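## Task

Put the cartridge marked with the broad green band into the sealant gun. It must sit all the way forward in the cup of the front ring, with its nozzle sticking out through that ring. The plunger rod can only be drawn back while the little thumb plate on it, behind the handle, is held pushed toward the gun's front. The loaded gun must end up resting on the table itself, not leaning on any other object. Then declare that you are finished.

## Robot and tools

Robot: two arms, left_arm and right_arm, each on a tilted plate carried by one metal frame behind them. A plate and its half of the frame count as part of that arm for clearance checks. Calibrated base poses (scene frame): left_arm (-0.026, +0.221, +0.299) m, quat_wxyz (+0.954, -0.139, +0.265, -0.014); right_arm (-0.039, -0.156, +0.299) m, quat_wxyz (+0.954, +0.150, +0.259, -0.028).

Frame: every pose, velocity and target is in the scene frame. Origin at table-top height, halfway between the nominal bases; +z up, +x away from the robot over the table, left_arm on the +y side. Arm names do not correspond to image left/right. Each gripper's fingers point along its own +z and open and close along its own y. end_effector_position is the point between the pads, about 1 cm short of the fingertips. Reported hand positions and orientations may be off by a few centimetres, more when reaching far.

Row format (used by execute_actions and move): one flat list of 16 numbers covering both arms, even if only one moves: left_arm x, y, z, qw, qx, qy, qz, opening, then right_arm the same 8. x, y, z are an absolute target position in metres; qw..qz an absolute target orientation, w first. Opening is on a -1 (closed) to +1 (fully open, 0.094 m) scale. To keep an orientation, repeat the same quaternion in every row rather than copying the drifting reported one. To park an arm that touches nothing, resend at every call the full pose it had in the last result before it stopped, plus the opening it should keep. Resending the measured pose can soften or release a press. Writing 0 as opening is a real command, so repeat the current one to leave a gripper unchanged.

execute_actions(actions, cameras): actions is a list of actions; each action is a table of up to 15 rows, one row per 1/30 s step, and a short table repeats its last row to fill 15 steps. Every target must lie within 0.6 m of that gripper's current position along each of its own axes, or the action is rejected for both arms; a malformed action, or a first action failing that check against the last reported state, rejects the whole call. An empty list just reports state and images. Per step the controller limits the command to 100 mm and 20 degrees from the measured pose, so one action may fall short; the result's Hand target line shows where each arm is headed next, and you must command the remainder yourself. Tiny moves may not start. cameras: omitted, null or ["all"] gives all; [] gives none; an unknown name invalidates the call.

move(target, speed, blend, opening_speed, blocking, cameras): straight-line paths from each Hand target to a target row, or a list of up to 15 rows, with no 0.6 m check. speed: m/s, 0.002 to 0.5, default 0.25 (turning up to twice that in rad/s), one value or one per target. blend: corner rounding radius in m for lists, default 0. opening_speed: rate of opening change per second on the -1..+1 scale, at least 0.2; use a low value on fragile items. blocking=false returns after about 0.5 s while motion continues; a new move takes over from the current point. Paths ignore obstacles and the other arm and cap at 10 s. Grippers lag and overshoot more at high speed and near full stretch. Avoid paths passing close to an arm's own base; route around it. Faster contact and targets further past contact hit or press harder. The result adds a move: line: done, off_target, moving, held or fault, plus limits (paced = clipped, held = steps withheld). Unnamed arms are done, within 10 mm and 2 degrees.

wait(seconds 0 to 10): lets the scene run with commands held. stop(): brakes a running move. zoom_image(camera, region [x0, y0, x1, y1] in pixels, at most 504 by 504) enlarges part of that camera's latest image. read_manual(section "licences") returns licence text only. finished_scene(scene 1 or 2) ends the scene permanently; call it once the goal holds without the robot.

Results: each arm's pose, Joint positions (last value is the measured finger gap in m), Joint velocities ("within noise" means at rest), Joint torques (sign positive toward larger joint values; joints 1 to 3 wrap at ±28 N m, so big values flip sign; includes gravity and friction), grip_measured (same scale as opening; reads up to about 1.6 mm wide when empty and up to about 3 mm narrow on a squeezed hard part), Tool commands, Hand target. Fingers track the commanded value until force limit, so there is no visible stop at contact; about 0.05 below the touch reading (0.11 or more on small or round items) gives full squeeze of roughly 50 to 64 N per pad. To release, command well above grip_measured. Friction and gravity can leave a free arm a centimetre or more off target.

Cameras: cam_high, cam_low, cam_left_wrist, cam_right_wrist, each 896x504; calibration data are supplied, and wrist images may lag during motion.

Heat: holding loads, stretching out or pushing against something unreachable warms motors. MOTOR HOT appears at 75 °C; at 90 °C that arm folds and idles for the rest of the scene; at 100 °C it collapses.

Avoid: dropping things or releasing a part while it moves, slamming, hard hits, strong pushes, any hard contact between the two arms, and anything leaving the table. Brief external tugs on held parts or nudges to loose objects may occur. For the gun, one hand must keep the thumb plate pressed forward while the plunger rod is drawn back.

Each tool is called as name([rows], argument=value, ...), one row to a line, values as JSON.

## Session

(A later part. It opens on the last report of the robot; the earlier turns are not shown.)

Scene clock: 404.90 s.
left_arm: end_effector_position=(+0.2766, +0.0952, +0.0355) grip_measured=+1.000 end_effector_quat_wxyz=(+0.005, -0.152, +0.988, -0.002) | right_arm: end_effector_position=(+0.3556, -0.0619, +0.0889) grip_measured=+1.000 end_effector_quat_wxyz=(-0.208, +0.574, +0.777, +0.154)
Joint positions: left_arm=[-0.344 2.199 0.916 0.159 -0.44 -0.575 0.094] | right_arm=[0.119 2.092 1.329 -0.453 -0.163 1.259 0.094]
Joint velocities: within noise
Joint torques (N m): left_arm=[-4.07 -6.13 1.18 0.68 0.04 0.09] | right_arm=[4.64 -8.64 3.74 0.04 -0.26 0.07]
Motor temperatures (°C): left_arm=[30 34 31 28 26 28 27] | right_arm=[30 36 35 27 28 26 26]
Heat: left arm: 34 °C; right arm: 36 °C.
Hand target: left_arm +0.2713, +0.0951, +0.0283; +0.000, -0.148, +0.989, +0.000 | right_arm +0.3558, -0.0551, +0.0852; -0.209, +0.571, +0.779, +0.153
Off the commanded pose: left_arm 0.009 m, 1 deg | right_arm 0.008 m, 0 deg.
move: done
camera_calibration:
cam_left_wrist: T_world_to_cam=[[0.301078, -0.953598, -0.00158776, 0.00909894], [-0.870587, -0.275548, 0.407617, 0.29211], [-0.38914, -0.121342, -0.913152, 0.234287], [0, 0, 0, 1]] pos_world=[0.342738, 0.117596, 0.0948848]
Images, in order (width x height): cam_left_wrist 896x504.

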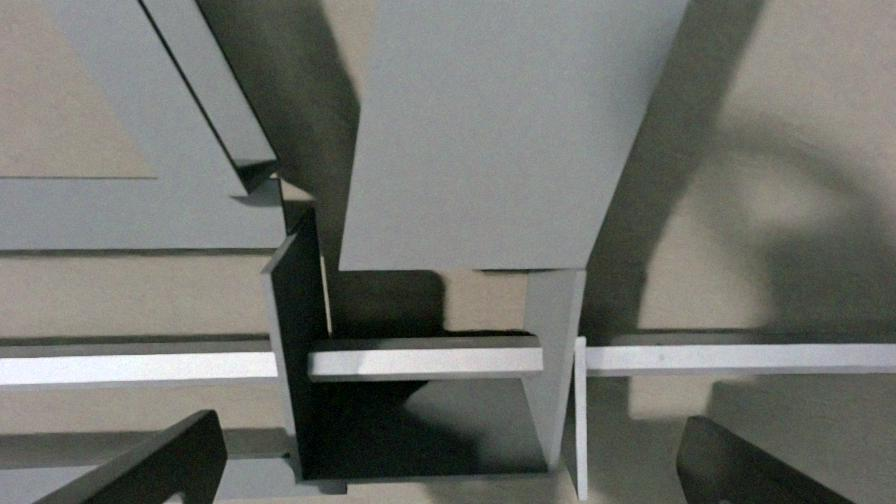

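move([
  [0.268,0.0965,0.005,0,-0.148,0.989,0,1,0.356,-0.055,0.085,-0.2087,0.5712,0.7789,0.1530,1],
], speed=0.05, cameras=["cam_left_wrist"])

Scene clock: 413.50 s.
left_arm: end_effector_position=(+0.2710, +0.0985, +0.0162) grip_measured=+1.000 end_effector_quat_wxyz=(+0.000, -0.152, +0.988, +0.003) | right_arm: end_effector_position=(+0.3556, -0.0619, +0.0889) grip_measured=+1.000 end_effector_quat_wxyz=(-0.208, +0.574, +0.777, +0.154)
Joint positions: left_arm=[-0.318 2.269 0.938 0.203 -0.435 -0.557 0.094] | right_arm=[0.119 2.092 1.329 -0.453 -0.163 1.259 0.094]
Joint velocities: within noise
Joint torques (N m): left_arm=[-3.71 -5.04 1.36 0.93 0.06 0.19] | right_arm=[4.67 -8.59 3.71 0.02 -0.27 0.08]
Motor temperatures (°C): left_arm=[30 33 31 28 26 28 27] | right_arm=[30 36 35 27 28 26 26]
Heat: left arm: 33 °C; right arm: 36 °C.
Hand target: left_arm +0.2678, +0.0967, +0.0056; +0.000, -0.148, +0.989, +0.000 | right_arm +0.3558, -0.0551, +0.0852; -0.209, +0.571, +0.779, +0.153
Off the commanded pose: left_arm 0.012 m, 1 deg | right_arm 0.008 m, 0 deg.
move: off_target (left_arm)
camera_calibration:
cam_left_wrist: T_world_to_cam=[[0.302288, -0.953119, -0.013676, 0.0136752], [-0.865511, -0.280458, 0.415011, 0.294948], [-0.39939, -0.113616, -0.909714, 0.216866], [0, 0, 0, 1]] pos_world=[0.337761, 0.120394, 0.0750661]
Images, in order (width x height): cam_left_wrist 896x504.

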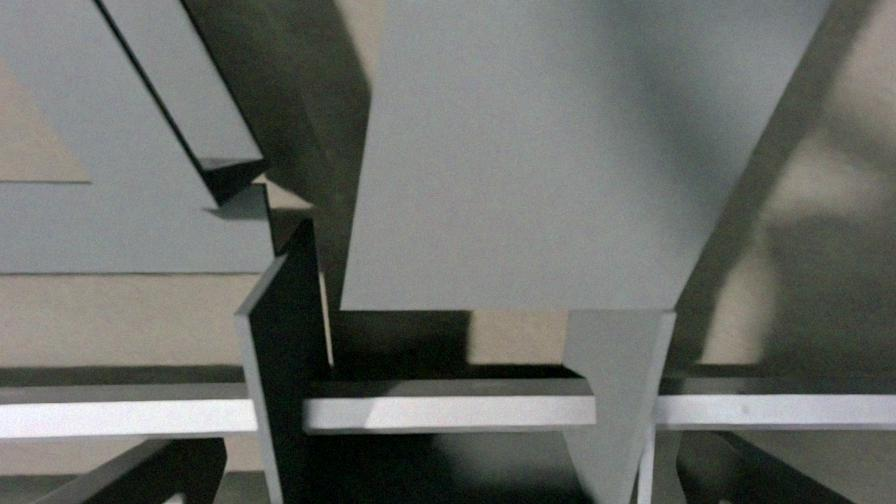

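move(target=[0.268,0.0965,0.010,0,-0.148,0.989,0,0.1,0.356,-0.055,0.085,-0.2087,0.5712,0.7789,0.1530,1], speed=0.05, opening_speed=0.5, cameras=["cam_left_wrist","cam_right_wrist"])

Scene clock: 423.43 s.
left_arm: end_effector_position=(+0.2739, +0.0968, +0.0162) grip_measured=+0.165 end_effector_quat_wxyz=(+0.005, -0.153, +0.988, -0.001) | right_arm: end_effector_position=(+0.3556, -0.0619, +0.0889) grip_measured=+1.000 end_effector_quat_wxyz=(-0.208, +0.574, +0.777, +0.154)
Joint positions: left_arm=[-0.318 2.269 0.938 0.217 -0.43 -0.552 0.055] | right_arm=[0.119 2.092 1.329 -0.453 -0.163 1.259 0.094]
Joint velocities: within noise
Joint torques (N m): left_arm=[-4.27 -6.41 0.38 0.67 0.02 0.08] | right_arm=[4.68 -8.62 3.84 0.04 -0.25 0.09]
Motor temperatures (°C): left_arm=[30 33 31 28 26 28 27] | right_arm=[30 36 35 27 28 26 26]
Heat: left arm: 33 °C; right arm: 36 °C.
Hand target: left_arm +0.2680, +0.0966, +0.0102; +0.000, -0.148, +0.989, +0.000 | right_arm +0.3558, -0.0551, +0.0852; -0.209, +0.571, +0.779, +0.153
Off the commanded pose: left_arm 0.009 m, 1 deg | right_arm 0.008 m, 0 deg.
move: done
camera_calibration:
cam_left_wrist: T_world_to_cam=[[0.303792, -0.952734, -0.00287703, 0.0106191], [-0.869571, -0.278506, 0.407774, 0.298013], [-0.389302, -0.121377, -0.913078, 0.215878], [0, 0, 0, 1]] pos_world=[0.33996, 0.119318, 0.075622]
cam_right_wrist: T_world_to_cam=[[-0.957663, -0.287842, 0.00534218, 0.32213], [-0.15934, 0.545403, 0.822889, 0.0551823], [-0.239775, 0.787199, -0.568177, 0.271691], [0, 0, 0, 1]] pos_world=[0.382429, -0.151249, 0.107239]
Images, in order (width x height): cam_left_wrist 896x504, cam_right_wrist 896x504.

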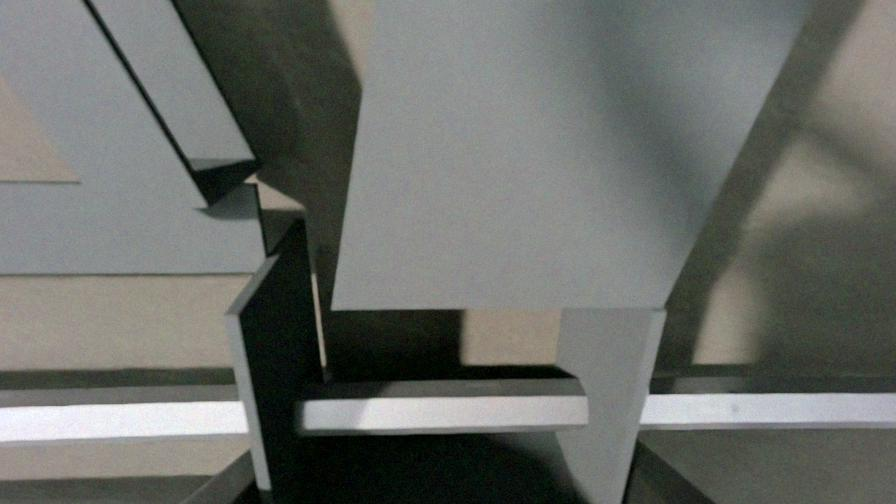

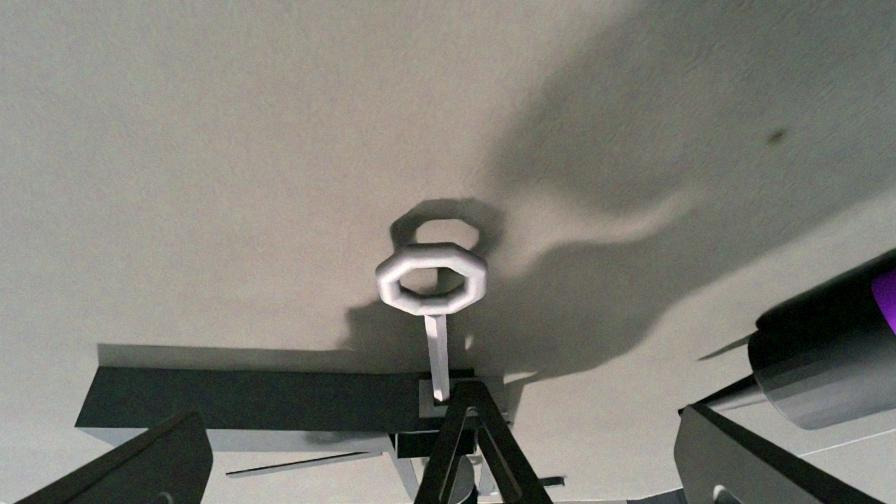

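move([
  [0.268,0.0965,0.010,0,-0.148,0.989,0,0.1,0.354,-0.033,0.055,-0.2087,0.5712,0.7789,0.1530,1],
  [0.268,0.0965,0.010,0,-0.148,0.989,0,0.1,0.348,-0.014,0.022,-0.2087,0.5712,0.7789,0.1530,1],
], speed=0.08, cameras=["cam_left_wrist","cam_right_wrist","cam_high"])

Scene clock: 433.97 s.
left_arm: end_effector_position=(+0.2739, +0.0968, +0.0162) grip_measured=+0.164 end_effector_quat_wxyz=(+0.005, -0.153, +0.988, -0.001) | right_arm: end_effector_position=(+0.3504, -0.0237, +0.0256) grip_measured=+1.000 end_effector_quat_wxyz=(-0.207, +0.576, +0.776, +0.154)
Joint positions: left_arm=[-0.318 2.269 0.938 0.217 -0.43 -0.552 0.055] | right_arm=[0.155 2.326 1.421 -0.304 -0.149 1.297 0.094]
Joint velocities: within noise
Joint torques (N m): left_arm=[-4.16 -6.42 0.39 0.67 0.01 0.06] | right_arm=[5.7 -8.55 2.95 0.06 -0.24 0.06]
Motor temperatures (°C): left_arm=[30 34 31 28 26 28 27] | right_arm=[30 36 35 27 28 26 26]
Heat: left arm: 34 °C; right arm: 36 °C.
Hand target: left_arm +0.2680, +0.0966, +0.0102; +0.000, -0.148, +0.989, +0.000 | right_arm +0.3479, -0.0142, +0.0223; -0.209, +0.571, +0.779, +0.153
Off the commanded pose: left_arm 0.009 m, 1 deg | right_arm 0.011 m, 1 deg.
move: off_target (right_arm)
camera_calibration:
cam_left_wrist: T_world_to_cam=[[0.303792, -0.952734, -0.00287703, 0.0106191], [-0.869571, -0.278506, 0.407774, 0.298013], [-0.389302, -0.121377, -0.913078, 0.215878], [0, 0, 0, 1]] pos_world=[0.33996, 0.119318, 0.075622]
cam_right_wrist: T_world_to_cam=[[-0.958816, -0.283982, 0.00506327, 0.329019], [-0.157806, 0.547458, 0.821819, 0.0852054], [-0.236153, 0.787175, -0.569725, 0.203183], [0, 0, 0, 1]] pos_world=[0.376897, -0.113151, 0.044069]
Images, in order (width x height): cam_high 896x504, cam_left_wrist 896x504, cam_right_wrist 896x504.

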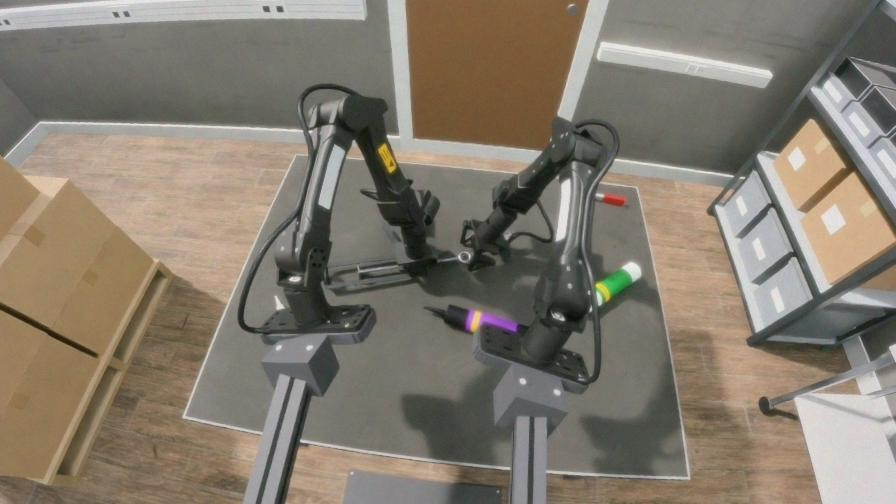

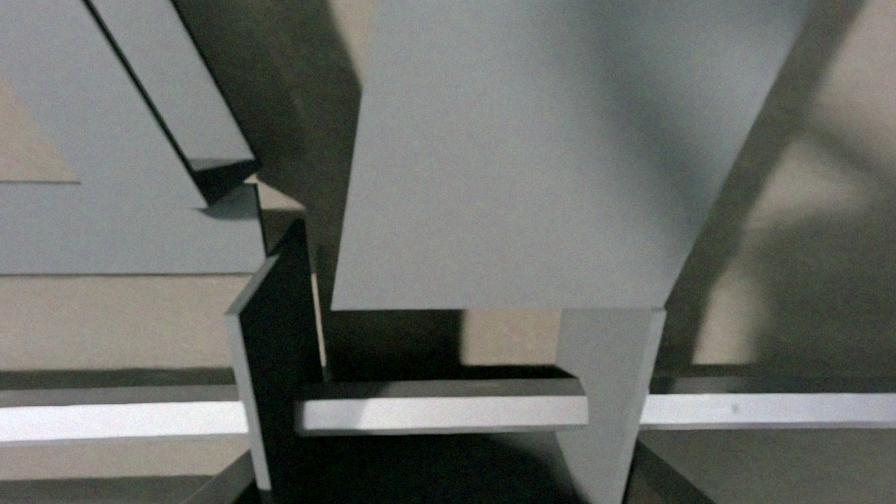

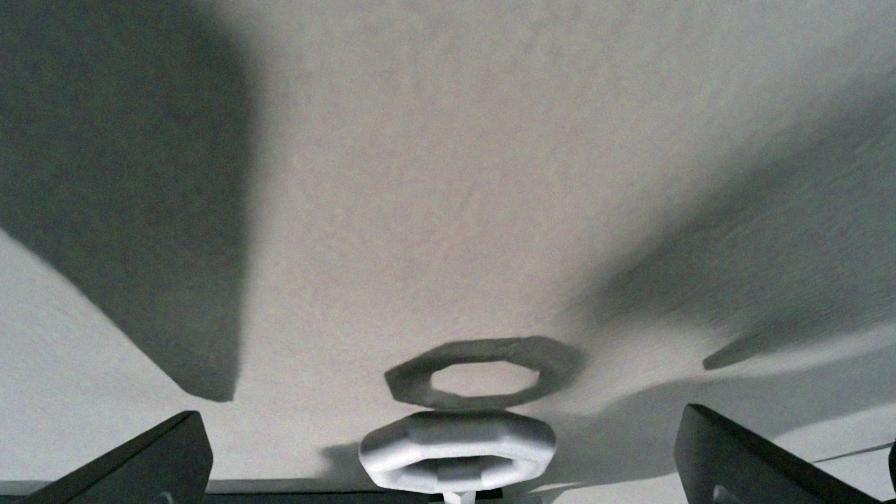

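move([
  [0.268,0.0965,0.010,0,-0.148,0.989,0,0.1,0.347,-0.012,0.020,-0.2087,0.5712,0.7789,0.1530,-0.55],
], speed=0.08, opening_speed=0.7, cameras=["cam_left_wrist","cam_right_wrist"])

Scene clock: 441.13 s.
left_arm: end_effector_position=(+0.2740, +0.0969, +0.0162) grip_measured=+0.164 end_effector_quat_wxyz=(+0.006, -0.153, +0.988, -0.001) | right_arm: end_effector_position=(+0.3491, -0.0239, +0.0235) grip_measured=-0.269 end_effector_quat_wxyz=(-0.206, +0.577, +0.775, +0.151)
Joint positions: left_arm=[-0.318 2.269 0.938 0.217 -0.43 -0.552 0.055] | right_arm=[0.155 2.332 1.421 -0.3 -0.144 1.301 0.034]
Joint velocities: within noise
Joint torques (N m): left_arm=[-4.25 -6.54 0.4 0.64 -0.02 0.05] | right_arm=[5.96 -8.4 2.96 0.1 -0.29 0.07]
Motor temperatures (°C): left_arm=[30 34 31 28 26 28 28] | right_arm=[30 37 35 27 28 26 26]
Heat: left arm: 34 °C; right arm: 37 °C.
Hand target: left_arm +0.2680, +0.0966, +0.0102; +0.000, -0.148, +0.989, +0.000 | right_arm +0.3467, -0.0122, +0.0204; -0.209, +0.571, +0.779, +0.153
Off the commanded pose: left_arm 0.009 m, 1 deg | right_arm 0.013 m, 1 deg.
move: off_target (right_arm)
camera_calibration:
cam_left_wrist: T_world_to_cam=[[0.303948, -0.952684, -0.00301763, 0.010585], [-0.869701, -0.278763, 0.407322, 0.298182], [-0.388891, -0.12118, -0.913279, 0.215796], [0, 0, 0, 1]] pos_world=[0.340033, 0.119357, 0.0756577]
cam_right_wrist: T_world_to_cam=[[-0.959247, -0.282402, 0.00970521, 0.327801], [-0.154356, 0.552456, 0.819126, 0.0858597], [-0.236685, 0.784246, -0.573532, 0.202033], [0, 0, 0, 1]] pos_world=[0.375513, -0.113305, 0.042361]
Images, in order (width x height): cam_left_wrist 896x504, cam_right_wrist 896x504.

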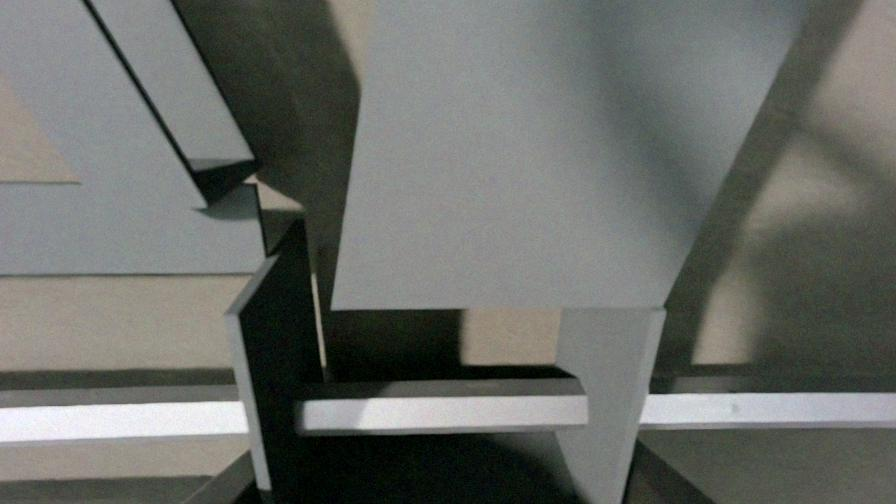

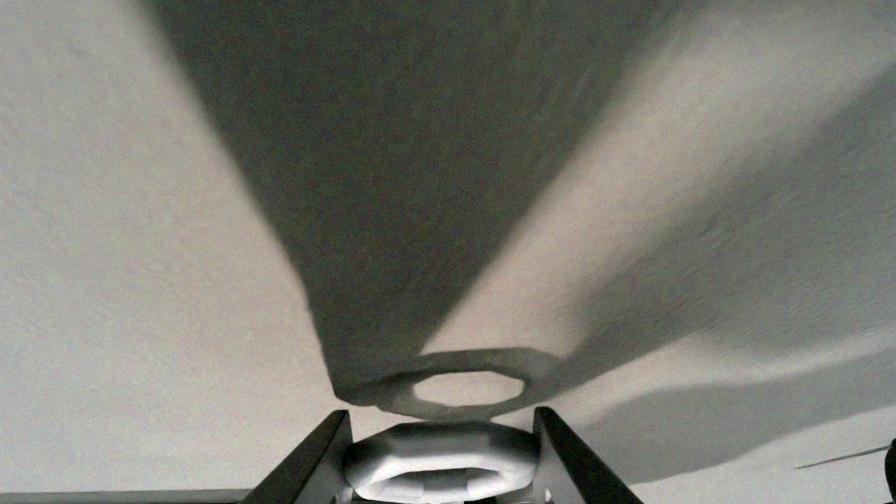

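move([
  [0.268,0.0965,0.010,0,-0.148,0.989,0,0.1,0.386,-0.140,0.022,-0.2087,0.5712,0.7789,0.1530,-0.55],
], speed=0.07, cameras=["cam_left_wrist","cam_right_wrist","cam_high"])

Scene clock: 453.67 s.
left_arm: end_effector_position=(+0.2754, +0.0895, +0.0185) grip_measured=+0.164 end_effector_quat_wxyz=(+0.008, -0.148, +0.989, -0.008) | right_arm: end_effector_position=(+0.3735, -0.1144, +0.0249) grip_measured=-0.270 end_effector_quat_wxyz=(-0.237, +0.568, +0.770, +0.169)
Joint positions: left_arm=[-0.334 2.269 0.942 0.219 -0.426 -0.552 0.055] | right_arm=[-0.063 2.332 1.619 -0.581 -0.277 1.074 0.034]
Joint velocities: within noise
Joint torques (N m): left_arm=[-3.06 -6.46 0.17 0.7 -0.02 0.08] | right_arm=[0.73 -11.97 5.52 -0.35 0.17 -0.26]
Motor temperatures (°C): left_arm=[30 34 30 28 26 28 28] | right_arm=[30 38 35 27 28 26 27]
Heat: left arm: 34 °C; right arm: 38 °C.
Hand target: left_arm +0.2678, +0.0964, +0.0105; +0.000, -0.148, +0.989, +0.000 | right_arm +0.3855, -0.1400, +0.0228; -0.208, +0.572, +0.779, +0.153
Off the commanded pose: left_arm 0.013 m, 1 deg | right_arm 0.029 m, 4 deg.
move: off_target (left_arm, right_arm)
camera_calibration:
cam_left_wrist: T_world_to_cam=[[0.293724, -0.955816, 0.0119409, 0.00595918], [-0.875711, -0.264058, 0.404232, 0.29685], [-0.383219, -0.12919, -0.914578, 0.216727], [0, 0, 0, 1]] pos_world=[0.341259, 0.11208, 0.0781463]
cam_right_wrist: T_world_to_cam=[[-0.955674, -0.293998, 0.0159065, 0.322817], [-0.137485, 0.493378, 0.858881, 0.124393], [-0.260358, 0.818623, -0.511929, 0.290828], [0, 0, 0, 1]] pos_world=[0.401329, -0.204543, 0.0369097]
Images, in order (width x height): cam_high 896x504, cam_left_wrist 896x504, cam_right_wrist 896x504.

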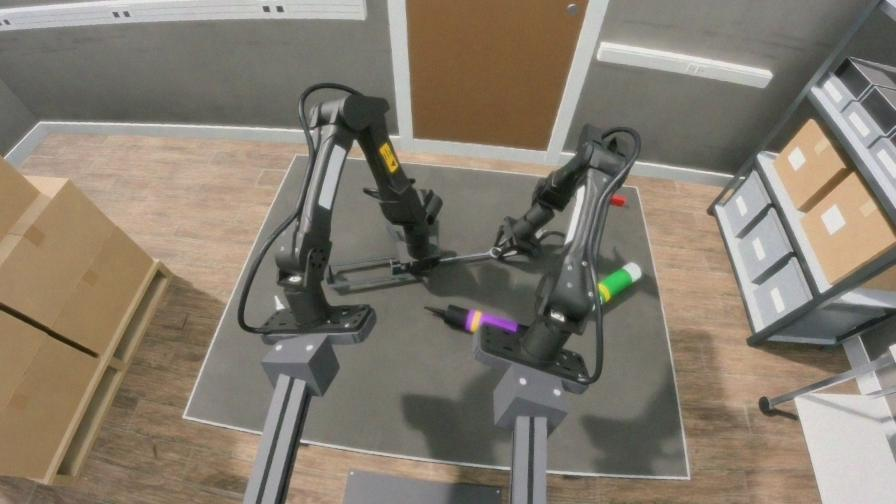

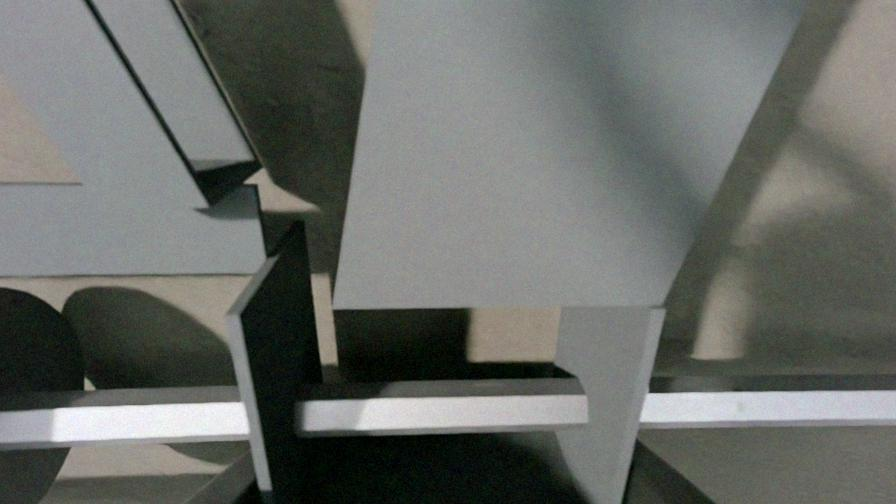

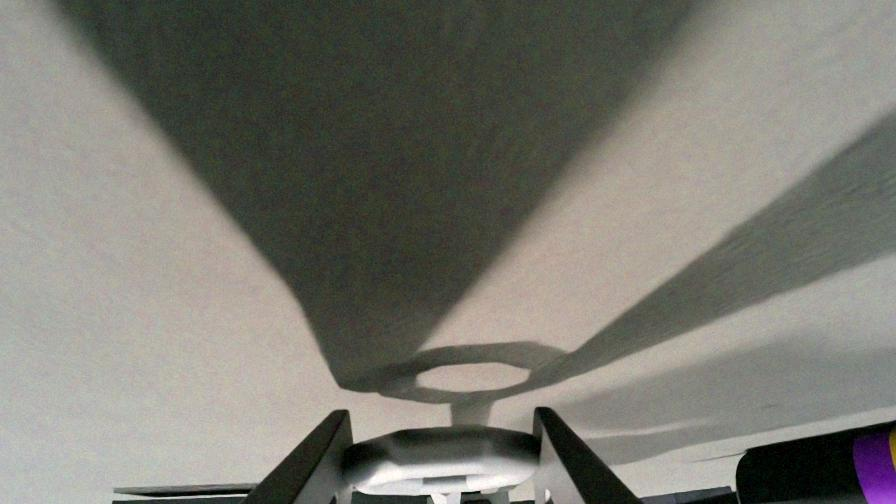

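move([
  [0.265,0.106,0.010,0,-0.148,0.989,0,0.1,0.400,-0.182,0.022,-0.2087,0.5712,0.7789,0.1530,-0.55],
], speed=0.07, cameras=["cam_left_wrist","cam_right_wrist","cam_high"])

Scene clock: 460.63 s.
left_arm: end_effector_position=(+0.2742, +0.0896, +0.0194) grip_measured=+0.163 end_effector_quat_wxyz=(+0.011, -0.148, +0.989, -0.011) | right_arm: end_effector_position=(+0.3870, -0.1514, +0.0269) grip_measured=-0.270 end_effector_quat_wxyz=(-0.242, +0.564, +0.770, +0.172)
Joint positions: left_arm=[-0.335 2.265 0.927 0.238 -0.424 -0.549 0.055] | right_arm=[-0.137 2.36 1.757 -0.72 -0.305 0.992 0.034]
Joint velocities: within noise
Joint torques (N m): left_arm=[-1.07 -7.17 -1.22 0.81 0.07 0.25] | right_arm=[-0.12 -12.1 6.69 -0.3 0.24 -0.2]
Motor temperatures (°C): left_arm=[30 34 30 28 26 28 28] | right_arm=[30 40 35 27 28 26 27]
Heat: left arm: 34 °C; right arm: 40 °C.
Hand target: left_arm +0.2647, +0.1056, +0.0108; +0.000, -0.148, +0.989, +0.000 | right_arm +0.3991, -0.1821, +0.0233; -0.209, +0.572, +0.779, +0.153
Off the commanded pose: left_arm 0.021 m, 2 deg | right_arm 0.034 m, 5 deg.
move: off_target (left_arm, right_arm)
camera_calibration:
cam_left_wrist: T_world_to_cam=[[0.293072, -0.955921, 0.0180017, 0.00643225], [-0.87872, -0.261888, 0.399082, 0.296154], [-0.376777, -0.132778, -0.916738, 0.21567], [0, 0, 0, 1]] pos_world=[0.33961, 0.112344, 0.0794071]
cam_right_wrist: T_world_to_cam=[[-0.953994, -0.299423, 0.0155372, 0.323361], [-0.137421, 0.48272, 0.864926, 0.140974], [-0.266479, 0.822999, -0.501659, 0.328448], [0, 0, 0, 1]] pos_world=[0.415382, -0.241542, 0.0378125]
Images, in order (width x height): cam_high 896x504, cam_left_wrist 896x504, cam_right_wrist 896x504.

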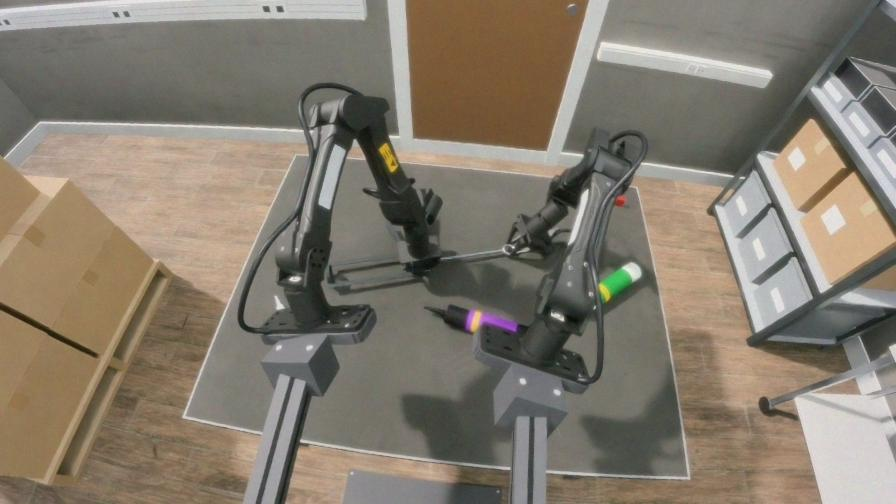

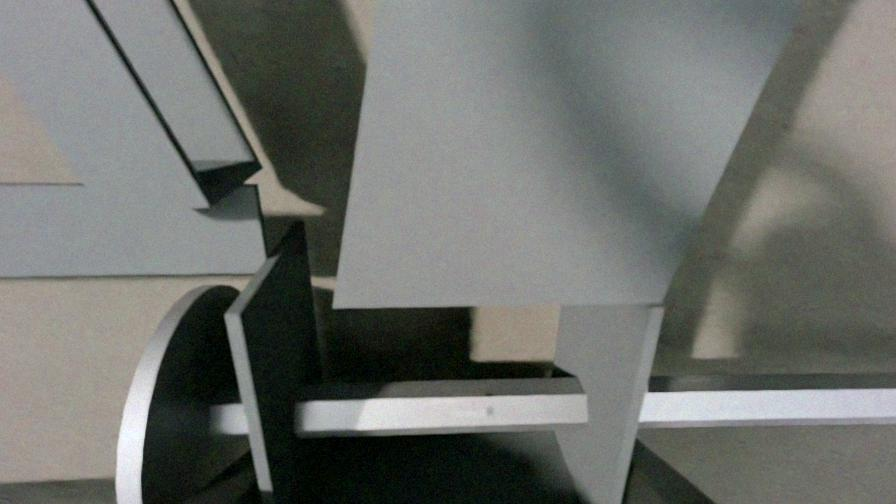

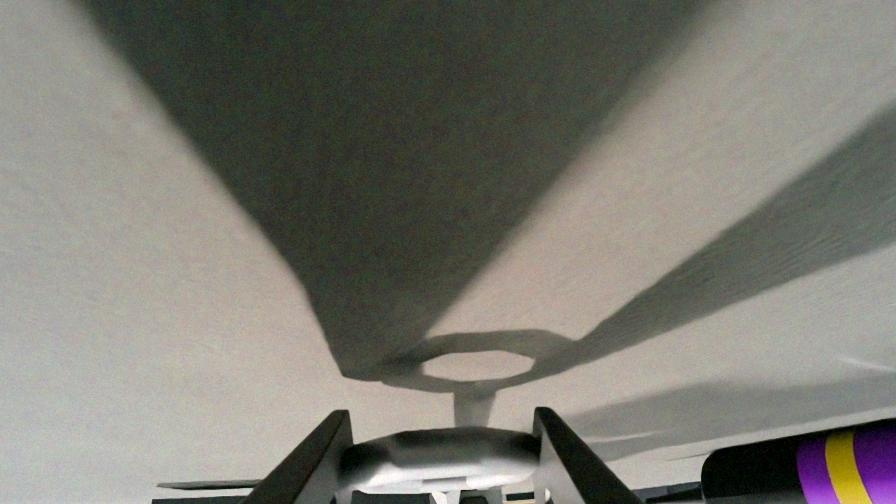

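move([
  [0.269,0.092,0.013,0,-0.148,0.989,0,0.1,0.388,-0.155,0.022,-0.2087,0.5712,0.7789,0.1530,-0.55],
], speed=0.05, cameras=["cam_left_wrist"])

move([
  [0.269,0.092,0.013,0,-0.148,0.989,0,0.4,0.388,-0.155,0.022,-0.2087,0.5712,0.7789,0.1530,-0.55],
], speed=0.05, cameras=["cam_left_wrist"])

Scene clock: 535.83 s.
left_arm: end_effector_position=(+0.2762, +0.0908, +0.0197) grip_measured=+0.163 end_effector_quat_wxyz=(+0.010, -0.145, +0.989, -0.003) | right_arm: end_effector_position=(+0.3812, -0.1480, +0.0211) grip_measured=-0.270 end_effector_quat_wxyz=(-0.235, +0.573, +0.768, +0.165)
Joint positions: left_arm=[-0.336 2.265 0.944 0.211 -0.437 -0.549 0.055] | right_arm=[-0.13 2.352 1.704 -0.66 -0.288 1.02 0.034]
Joint velocities: within noise
Joint torques (N m): left_arm=[-4.1 -6.38 0.84 0.56 0.01 -0.11] | right_arm=[3.14 -13.38 1.44 -0.01 0.21 0.04]
Motor temperatures (°C): left_arm=[29 34 30 28 26 28 29] | right_arm=[29 47 36 27 28 26 29]
Heat: left arm: 34 °C; right arm: 47 °C.
Hand target: left_arm +0.2690, +0.0921, +0.0133; +0.000, -0.148, +0.989, +0.000 | right_arm +0.3882, -0.1550, +0.0223; -0.210, +0.571, +0.779, +0.153
Off the commanded pose: left_arm 0.010 m, 1 deg | right_arm 0.010 m, 4 deg.
move: off_target (right_arm)
camera_calibration:
cam_left_wrist: T_world_to_cam=[[0.287779, -0.957694, 0.00246538, 0.00897386], [-0.877784, -0.262736, 0.40058, 0.297956], [-0.382985, -0.117443, -0.916258, 0.217207], [0, 0, 0, 1]] pos_world=[0.342145, 0.112387, 0.0796405]
Images, in order (width x height): cam_left_wrist 896x504.

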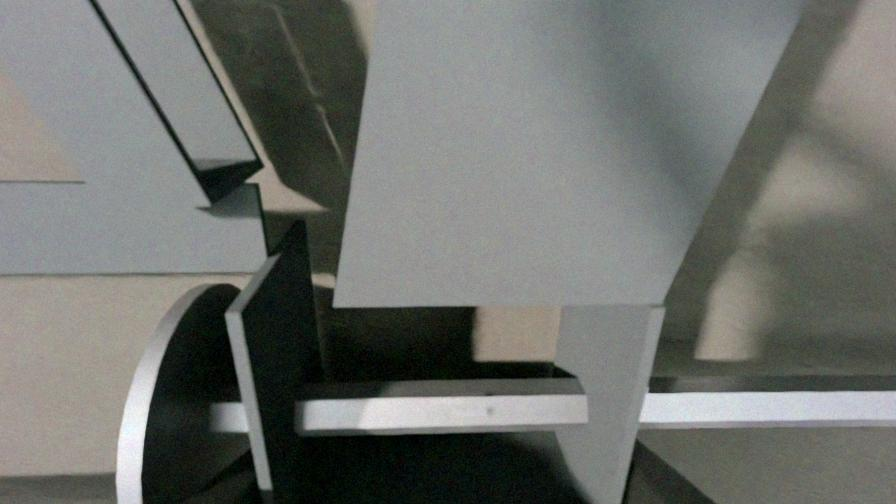

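Scene clock: 536.53 s.
left_arm: end_effector_position=(+0.2773, +0.0877, +0.0202) grip_measured=+0.398 end_effector_quat_wxyz=(+0.010, -0.144, +0.989, -0.009) | right_arm: end_effector_position=(+0.3807, -0.1471, +0.0212) grip_measured=-0.270 end_effector_quat_wxyz=(-0.236, +0.574, +0.767, +0.164)
Joint positions: left_arm=[-0.339 2.265 0.946 0.212 -0.429 -0.548 0.066] | right_arm=[-0.128 2.352 1.703 -0.66 -0.286 1.025 0.034]
Joint velocities: within noise
Joint torques (N m): left_arm=[-3.89 -6.53 0.61 0.58 -0.11 -0.12] | right_arm=[2.99 -13.3 1.54 0.02 0.16 -0.06]
Motor temperatures (°C): left_arm=[29 34 30 28 26 28 29] | right_arm=[29 46 36 27 28 26 29]
Heat: left arm: 34 °C; right arm: 46 °C.
Hand target: left_arm +0.2690, +0.0921, +0.0134; +0.000, -0.148, +0.989, +0.000 | right_arm +0.3880, -0.1551, +0.0222; -0.210, +0.571, +0.779, +0.153
Off the commanded pose: left_arm 0.012 m, 2 deg | right_arm 0.011 m, 4 deg.
move: off_target (left_arm, right_arm)
camera_calibration:
cam_left_wrist: T_world_to_cam=[[0.285853, -0.958182, 0.0132312, 0.00601227], [-0.879306, -0.256783, 0.401103, 0.297767], [-0.380932, -0.126291, -0.915937, 0.217972], [0, 0, 0, 1]] pos_world=[0.343142, 0.10975, 0.0801335]
Images, in order (width x height): cam_left_wrist 896x504.

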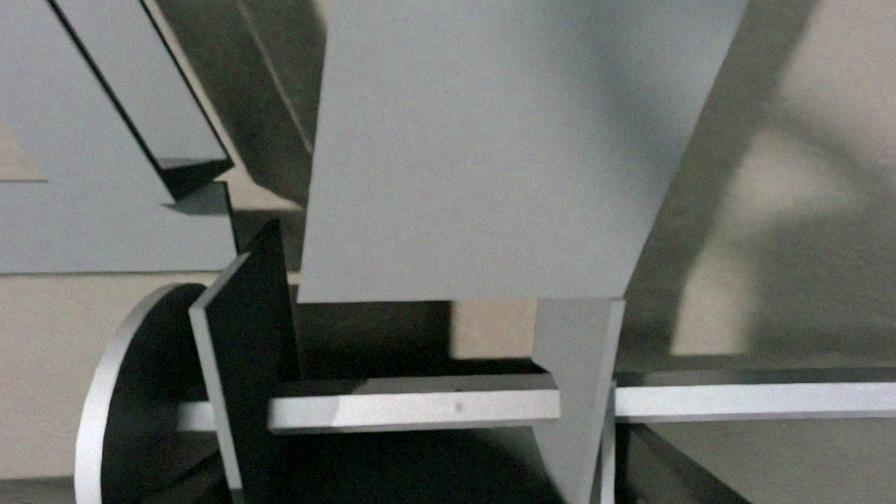

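move([
  [0.271,0.088,0.065,0,-0.148,0.989,0,0.4,0.388,-0.155,0.022,-0.2087,0.5712,0.7789,0.1530,-0.55],
  [0.284,0.040,0.065,0,-0.148,0.989,0,-1,0.388,-0.155,0.022,-0.2087,0.5712,0.7789,0.1530,-0.55],
  [0.284,0.040,0.035,0,-0.148,0.989,0,-1,0.388,-0.155,0.022,-0.2087,0.5712,0.7789,0.1530,-0.55],
], speed=0.08, cameras=["cam_left_wrist","cam_high"])

Scene clock: 548.83 s.
left_arm: end_effector_position=(+0.2879, +0.0419, +0.0422) grip_measured=-0.994 end_effector_quat_wxyz=(+0.003, -0.154, +0.988, -0.001) | right_arm: end_effector_position=(+0.3807, -0.1467, +0.0212) grip_measured=-0.270 end_effector_quat_wxyz=(-0.235, +0.573, +0.768, +0.163)
Joint positions: left_arm=[-0.472 2.28 1.092 -0.001 -0.491 -0.713 0] | right_arm=[-0.126 2.352 1.703 -0.66 -0.283 1.025 0.034]
Joint velocities: within noise
Joint torques (N m): left_arm=[-5.27 -6.82 2.15 0.63 0 0.11] | right_arm=[2.78 -13.27 1.52 0.03 0.15 -0.07]
Motor temperatures (°C): left_arm=[30 33 30 28 26 28 29] | right_arm=[29 43 35 27 28 26 29]
Heat: left arm: 33 °C; right arm: 43 °C.
Hand target: left_arm +0.2839, +0.0401, +0.0353; +0.000, -0.148, +0.989, +0.000 | right_arm +0.3880, -0.1550, +0.0222; -0.210, +0.571, +0.779, +0.153
Off the commanded pose: left_arm 0.008 m, 1 deg | right_arm 0.011 m, 4 deg.
move: off_target (right_arm); target 2's new opening was sent with left_arm's hand 0.012 m and 2 deg from that target
camera_calibration:
cam_left_wrist: T_world_to_cam=[[0.304984, -0.952347, -0.00440827, -0.0461868], [-0.867326, -0.279662, 0.411745, 0.283504], [-0.393357, -0.121752, -0.911288, 0.239539], [0, 0, 0, 1]] pos_world=[0.354201, 0.0644639, 0.101354]
Images, in order (width x height): cam_high 896x504, cam_left_wrist 896x504.

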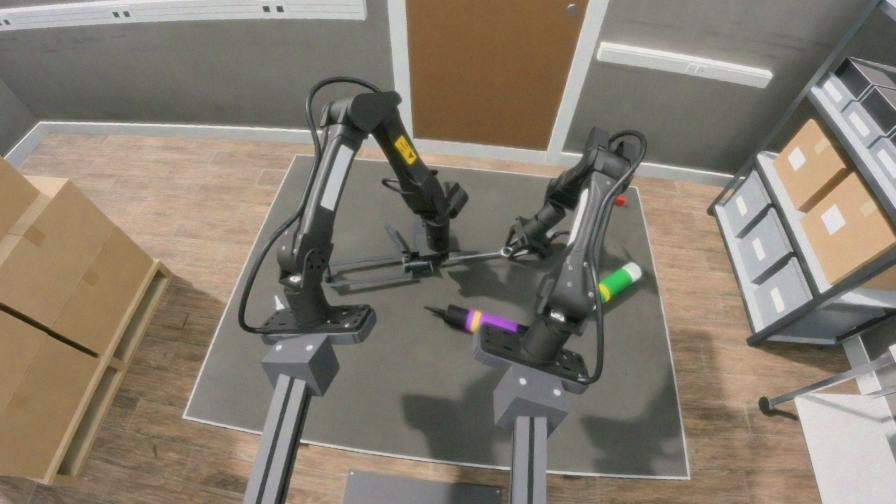

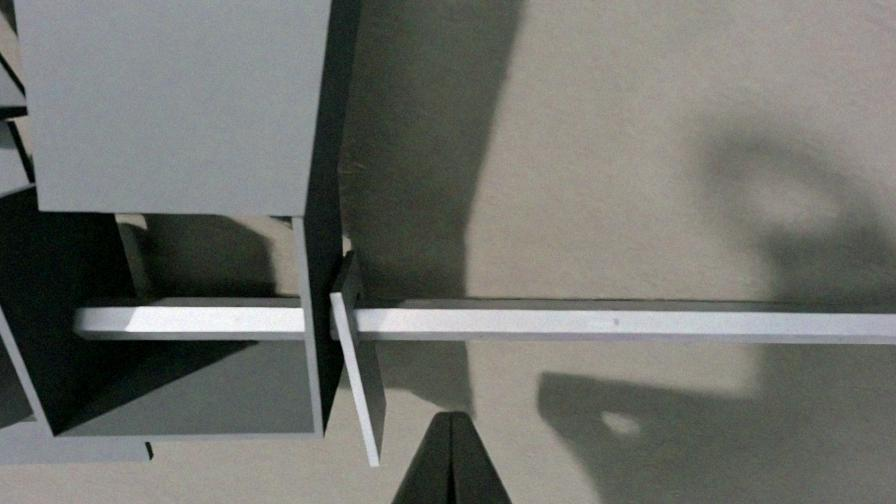

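move([
  [0.284,0.040,0.012,0,-0.148,0.989,0,-1,0.388,-0.155,0.022,-0.2087,0.5712,0.7789,0.1530,-0.55],
  [0.275,0.067,0.012,0,-0.148,0.989,0,-1,0.388,-0.155,0.022,-0.2087,0.5712,0.7789,0.1530,-0.55],
], speed=0.05, cameras=["cam_left_wrist"])

Scene clock: 560.00 s.
left_arm: end_effector_position=(+0.2814, +0.0486, +0.0128) grip_measured=-0.994 end_effector_quat_wxyz=(+0.007, -0.155, +0.988, -0.028) | right_arm: end_effector_position=(+0.3807, -0.1467, +0.0212) grip_measured=-0.270 end_effector_quat_wxyz=(-0.235, +0.573, +0.768, +0.163)
Joint positions: left_arm=[-0.406 2.349 1.051 0.177 -0.421 -0.63 0] | right_arm=[-0.126 2.352 1.703 -0.66 -0.283 1.025 0.034]
Joint velocities: within noise
Joint torques (N m): left_arm=[-3.62 -9.99 -0.72 0.31 -0.34 0.15] | right_arm=[2.8 -13.16 1.52 -0.02 0.15 -0.07]
Motor temperatures (°C): left_arm=[30 34 30 28 26 28 28] | right_arm=[29 41 34 27 28 26 29]
Heat: left arm: 34 °C; right arm: 41 °C.
Hand target: left_arm +0.2749, +0.0664, +0.0119; +0.000, -0.148, +0.989, +0.000 | right_arm +0.3880, -0.1550, +0.0222; -0.210, +0.571, +0.779, +0.153
Off the commanded pose: left_arm 0.020 m, 3 deg | right_arm 0.011 m, 4 deg.
move: off_target (left_arm, right_arm)
camera_calibration:
cam_left_wrist: T_world_to_cam=[[0.306092, -0.950626, 0.0511636, -0.0391231], [-0.8739, -0.259256, 0.411199, 0.292781], [-0.377632, -0.170577, -0.910109, 0.208896], [0, 0, 0, 1]] pos_world=[0.346723, 0.0743466, 0.0717282]
Images, in order (width x height): cam_left_wrist 896x504.

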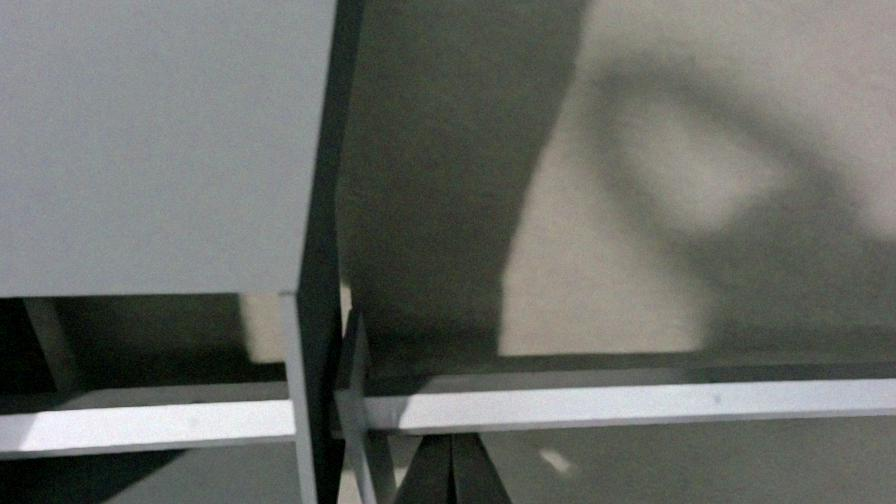

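zoom_image(camera="cam_left_wrist", region=[260, 280, 560, 504])

move([
  [0.270,0.081,0.012,0,-0.148,0.989,0,-1,0.388,-0.155,0.022,-0.2087,0.5712,0.7789,0.1530,-0.55],
], speed=0.05, cameras=["cam_left_wrist","cam_right_wrist"])

Scaled by 1.680.

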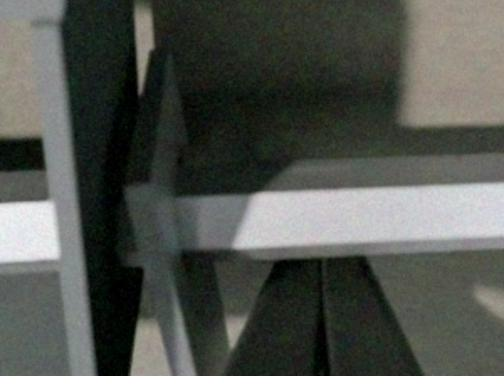

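Scene clock: 569.20 s.
left_arm: end_effector_position=(+0.2774, +0.0544, +0.0130) grip_measured=-0.994 end_effector_quat_wxyz=(+0.007, -0.155, +0.987, -0.045) | right_arm: end_effector_position=(+0.3780, -0.1427, +0.0215) grip_measured=-0.270 end_effector_quat_wxyz=(-0.240, +0.574, +0.766, +0.161)
Joint positions: left_arm=[-0.381 2.329 1.001 0.232 -0.38 -0.602 0] | right_arm=[-0.119 2.352 1.695 -0.66 -0.283 1.034 0.034]
Joint velocities: within noise
Joint torques (N m): left_arm=[-2.84 -10.09 -1.16 0.24 -0.53 0.17] | right_arm=[2.35 -13.26 2.1 -0.01 0.15 -0.16]
Motor temperatures (°C): left_arm=[30 35 30 28 26 28 28] | right_arm=[29 40 34 27 28 26 29]
Heat: left arm: 35 °C; right arm: 40 °C.
Hand target: left_arm +0.2699, +0.0799, +0.0119; +0.000, -0.148, +0.989, -0.001 | right_arm +0.3880, -0.1551, +0.0224; -0.210, +0.572, +0.778, +0.153
Off the commanded pose: left_arm 0.028 m, 5 deg | right_arm 0.016 m, 4 deg.
move: off_target (left_arm, right_arm)
camera_calibration:
cam_left_wrist: T_world_to_cam=[[0.306372, -0.948244, 0.0834811, -0.032992], [-0.875205, -0.246109, 0.41647, 0.290268], [-0.37437, -0.200658, -0.905309, 0.209247], [0, 0, 0, 1]] pos_world=[0.342487, 0.0821401, 0.0712998]
cam_right_wrist: T_world_to_cam=[[-0.958041, -0.284501, 0.0348743, 0.320676], [-0.118155, 0.50284, 0.856266, 0.135924], [-0.261145, 0.816217, -0.515357, 0.313414], [0, 0, 0, 1]] pos_world=[0.405127, -0.23293, 0.0339491]
Images, in order (width x height): cam_left_wrist 896x504, cam_right_wrist 896x504.

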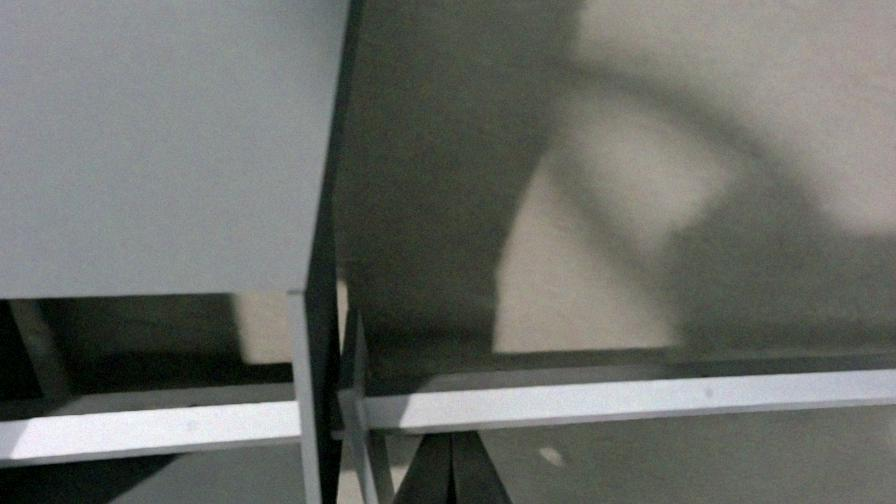

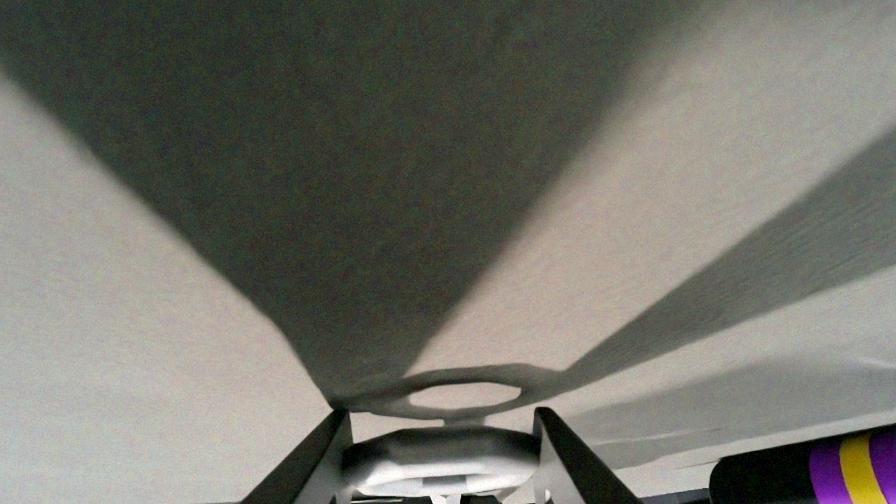

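move([
  [0.270,0.081,0.012,0,-0.148,0.989,0,-1,0.400,-0.19,0.020,-0.2087,0.5712,0.7789,0.1530,-0.65],
], speed=0.07, cameras=["cam_left_wrist","cam_right_wrist"])

Scene clock: 577.80 s.
left_arm: end_effector_position=(+0.2870, +0.0429, +0.0172) grip_measured=-0.994 end_effector_quat_wxyz=(+0.016, -0.161, +0.984, -0.077) | right_arm: end_effector_position=(+0.3846, -0.1573, +0.0287) grip_measured=-0.270 end_effector_quat_wxyz=(-0.253, +0.573, +0.761, +0.169)
Joint positions: left_arm=[-0.384 2.32 1.001 0.269 -0.332 -0.601 0] | right_arm=[-0.152 2.364 1.775 -0.757 -0.316 0.999 0.034]
Joint velocities: within noise
Joint torques (N m): left_arm=[-2.86 -9.57 -1.17 -0.05 -0.94 0.22] | right_arm=[-0.31 -11.95 6.68 -0.22 0.33 -0.48]
Motor temperatures (°C): left_arm=[30 35 30 27 27 28 28] | right_arm=[29 40 34 27 28 26 30]
Heat: left arm: 35 °C; right arm: 40 °C.
Hand target: left_arm +0.2704, +0.0790, +0.0127; +0.001, -0.146, +0.989, -0.004 | right_arm +0.3989, -0.1902, +0.0219; -0.209, +0.572, +0.778, +0.152
Off the commanded pose: left_arm 0.042 m, 9 deg | right_arm 0.037 m, 6 deg.
move: off_target (left_arm, right_arm)
camera_calibration:
cam_left_wrist: T_world_to_cam=[[0.316402, -0.936902, 0.148674, -0.0516779], [-0.883068, -0.233646, 0.40694, 0.295947], [-0.346526, -0.260046, -0.901275, 0.208766], [0, 0, 0, 1]] pos_world=[0.350035, 0.0750182, 0.0754065]
cam_right_wrist: T_world_to_cam=[[-0.958519, -0.282342, 0.0390392, 0.323031], [-0.105379, 0.478301, 0.871851, 0.128722], [-0.264833, 0.831572, -0.488213, 0.333851], [0, 0, 0, 1]] pos_world=[0.41161, -0.247983, 0.0381532]
Images, in order (width x height): cam_left_wrist 896x504, cam_right_wrist 896x504.

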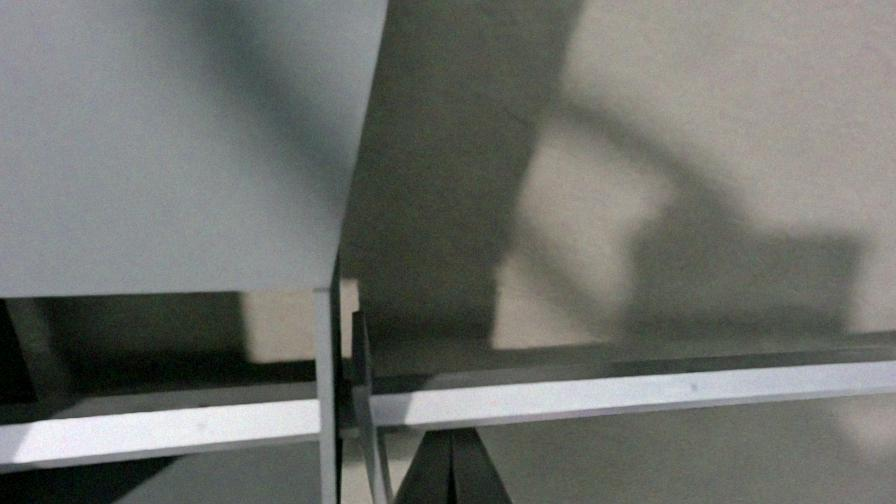

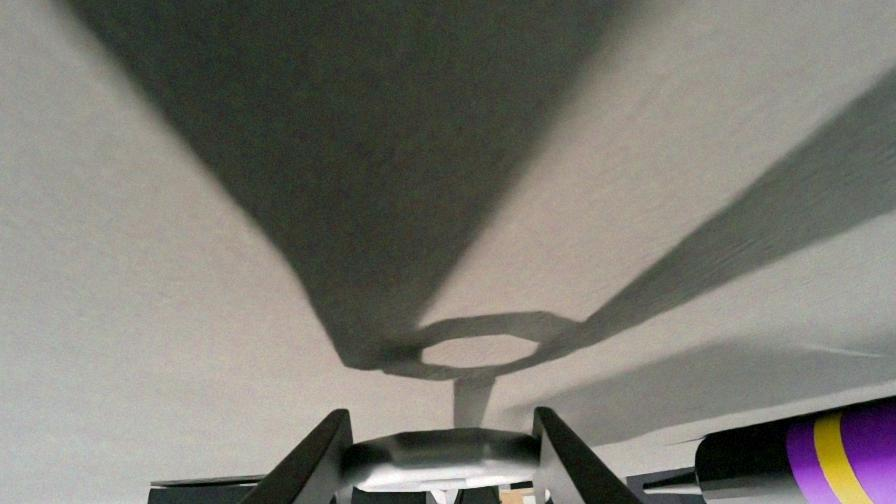

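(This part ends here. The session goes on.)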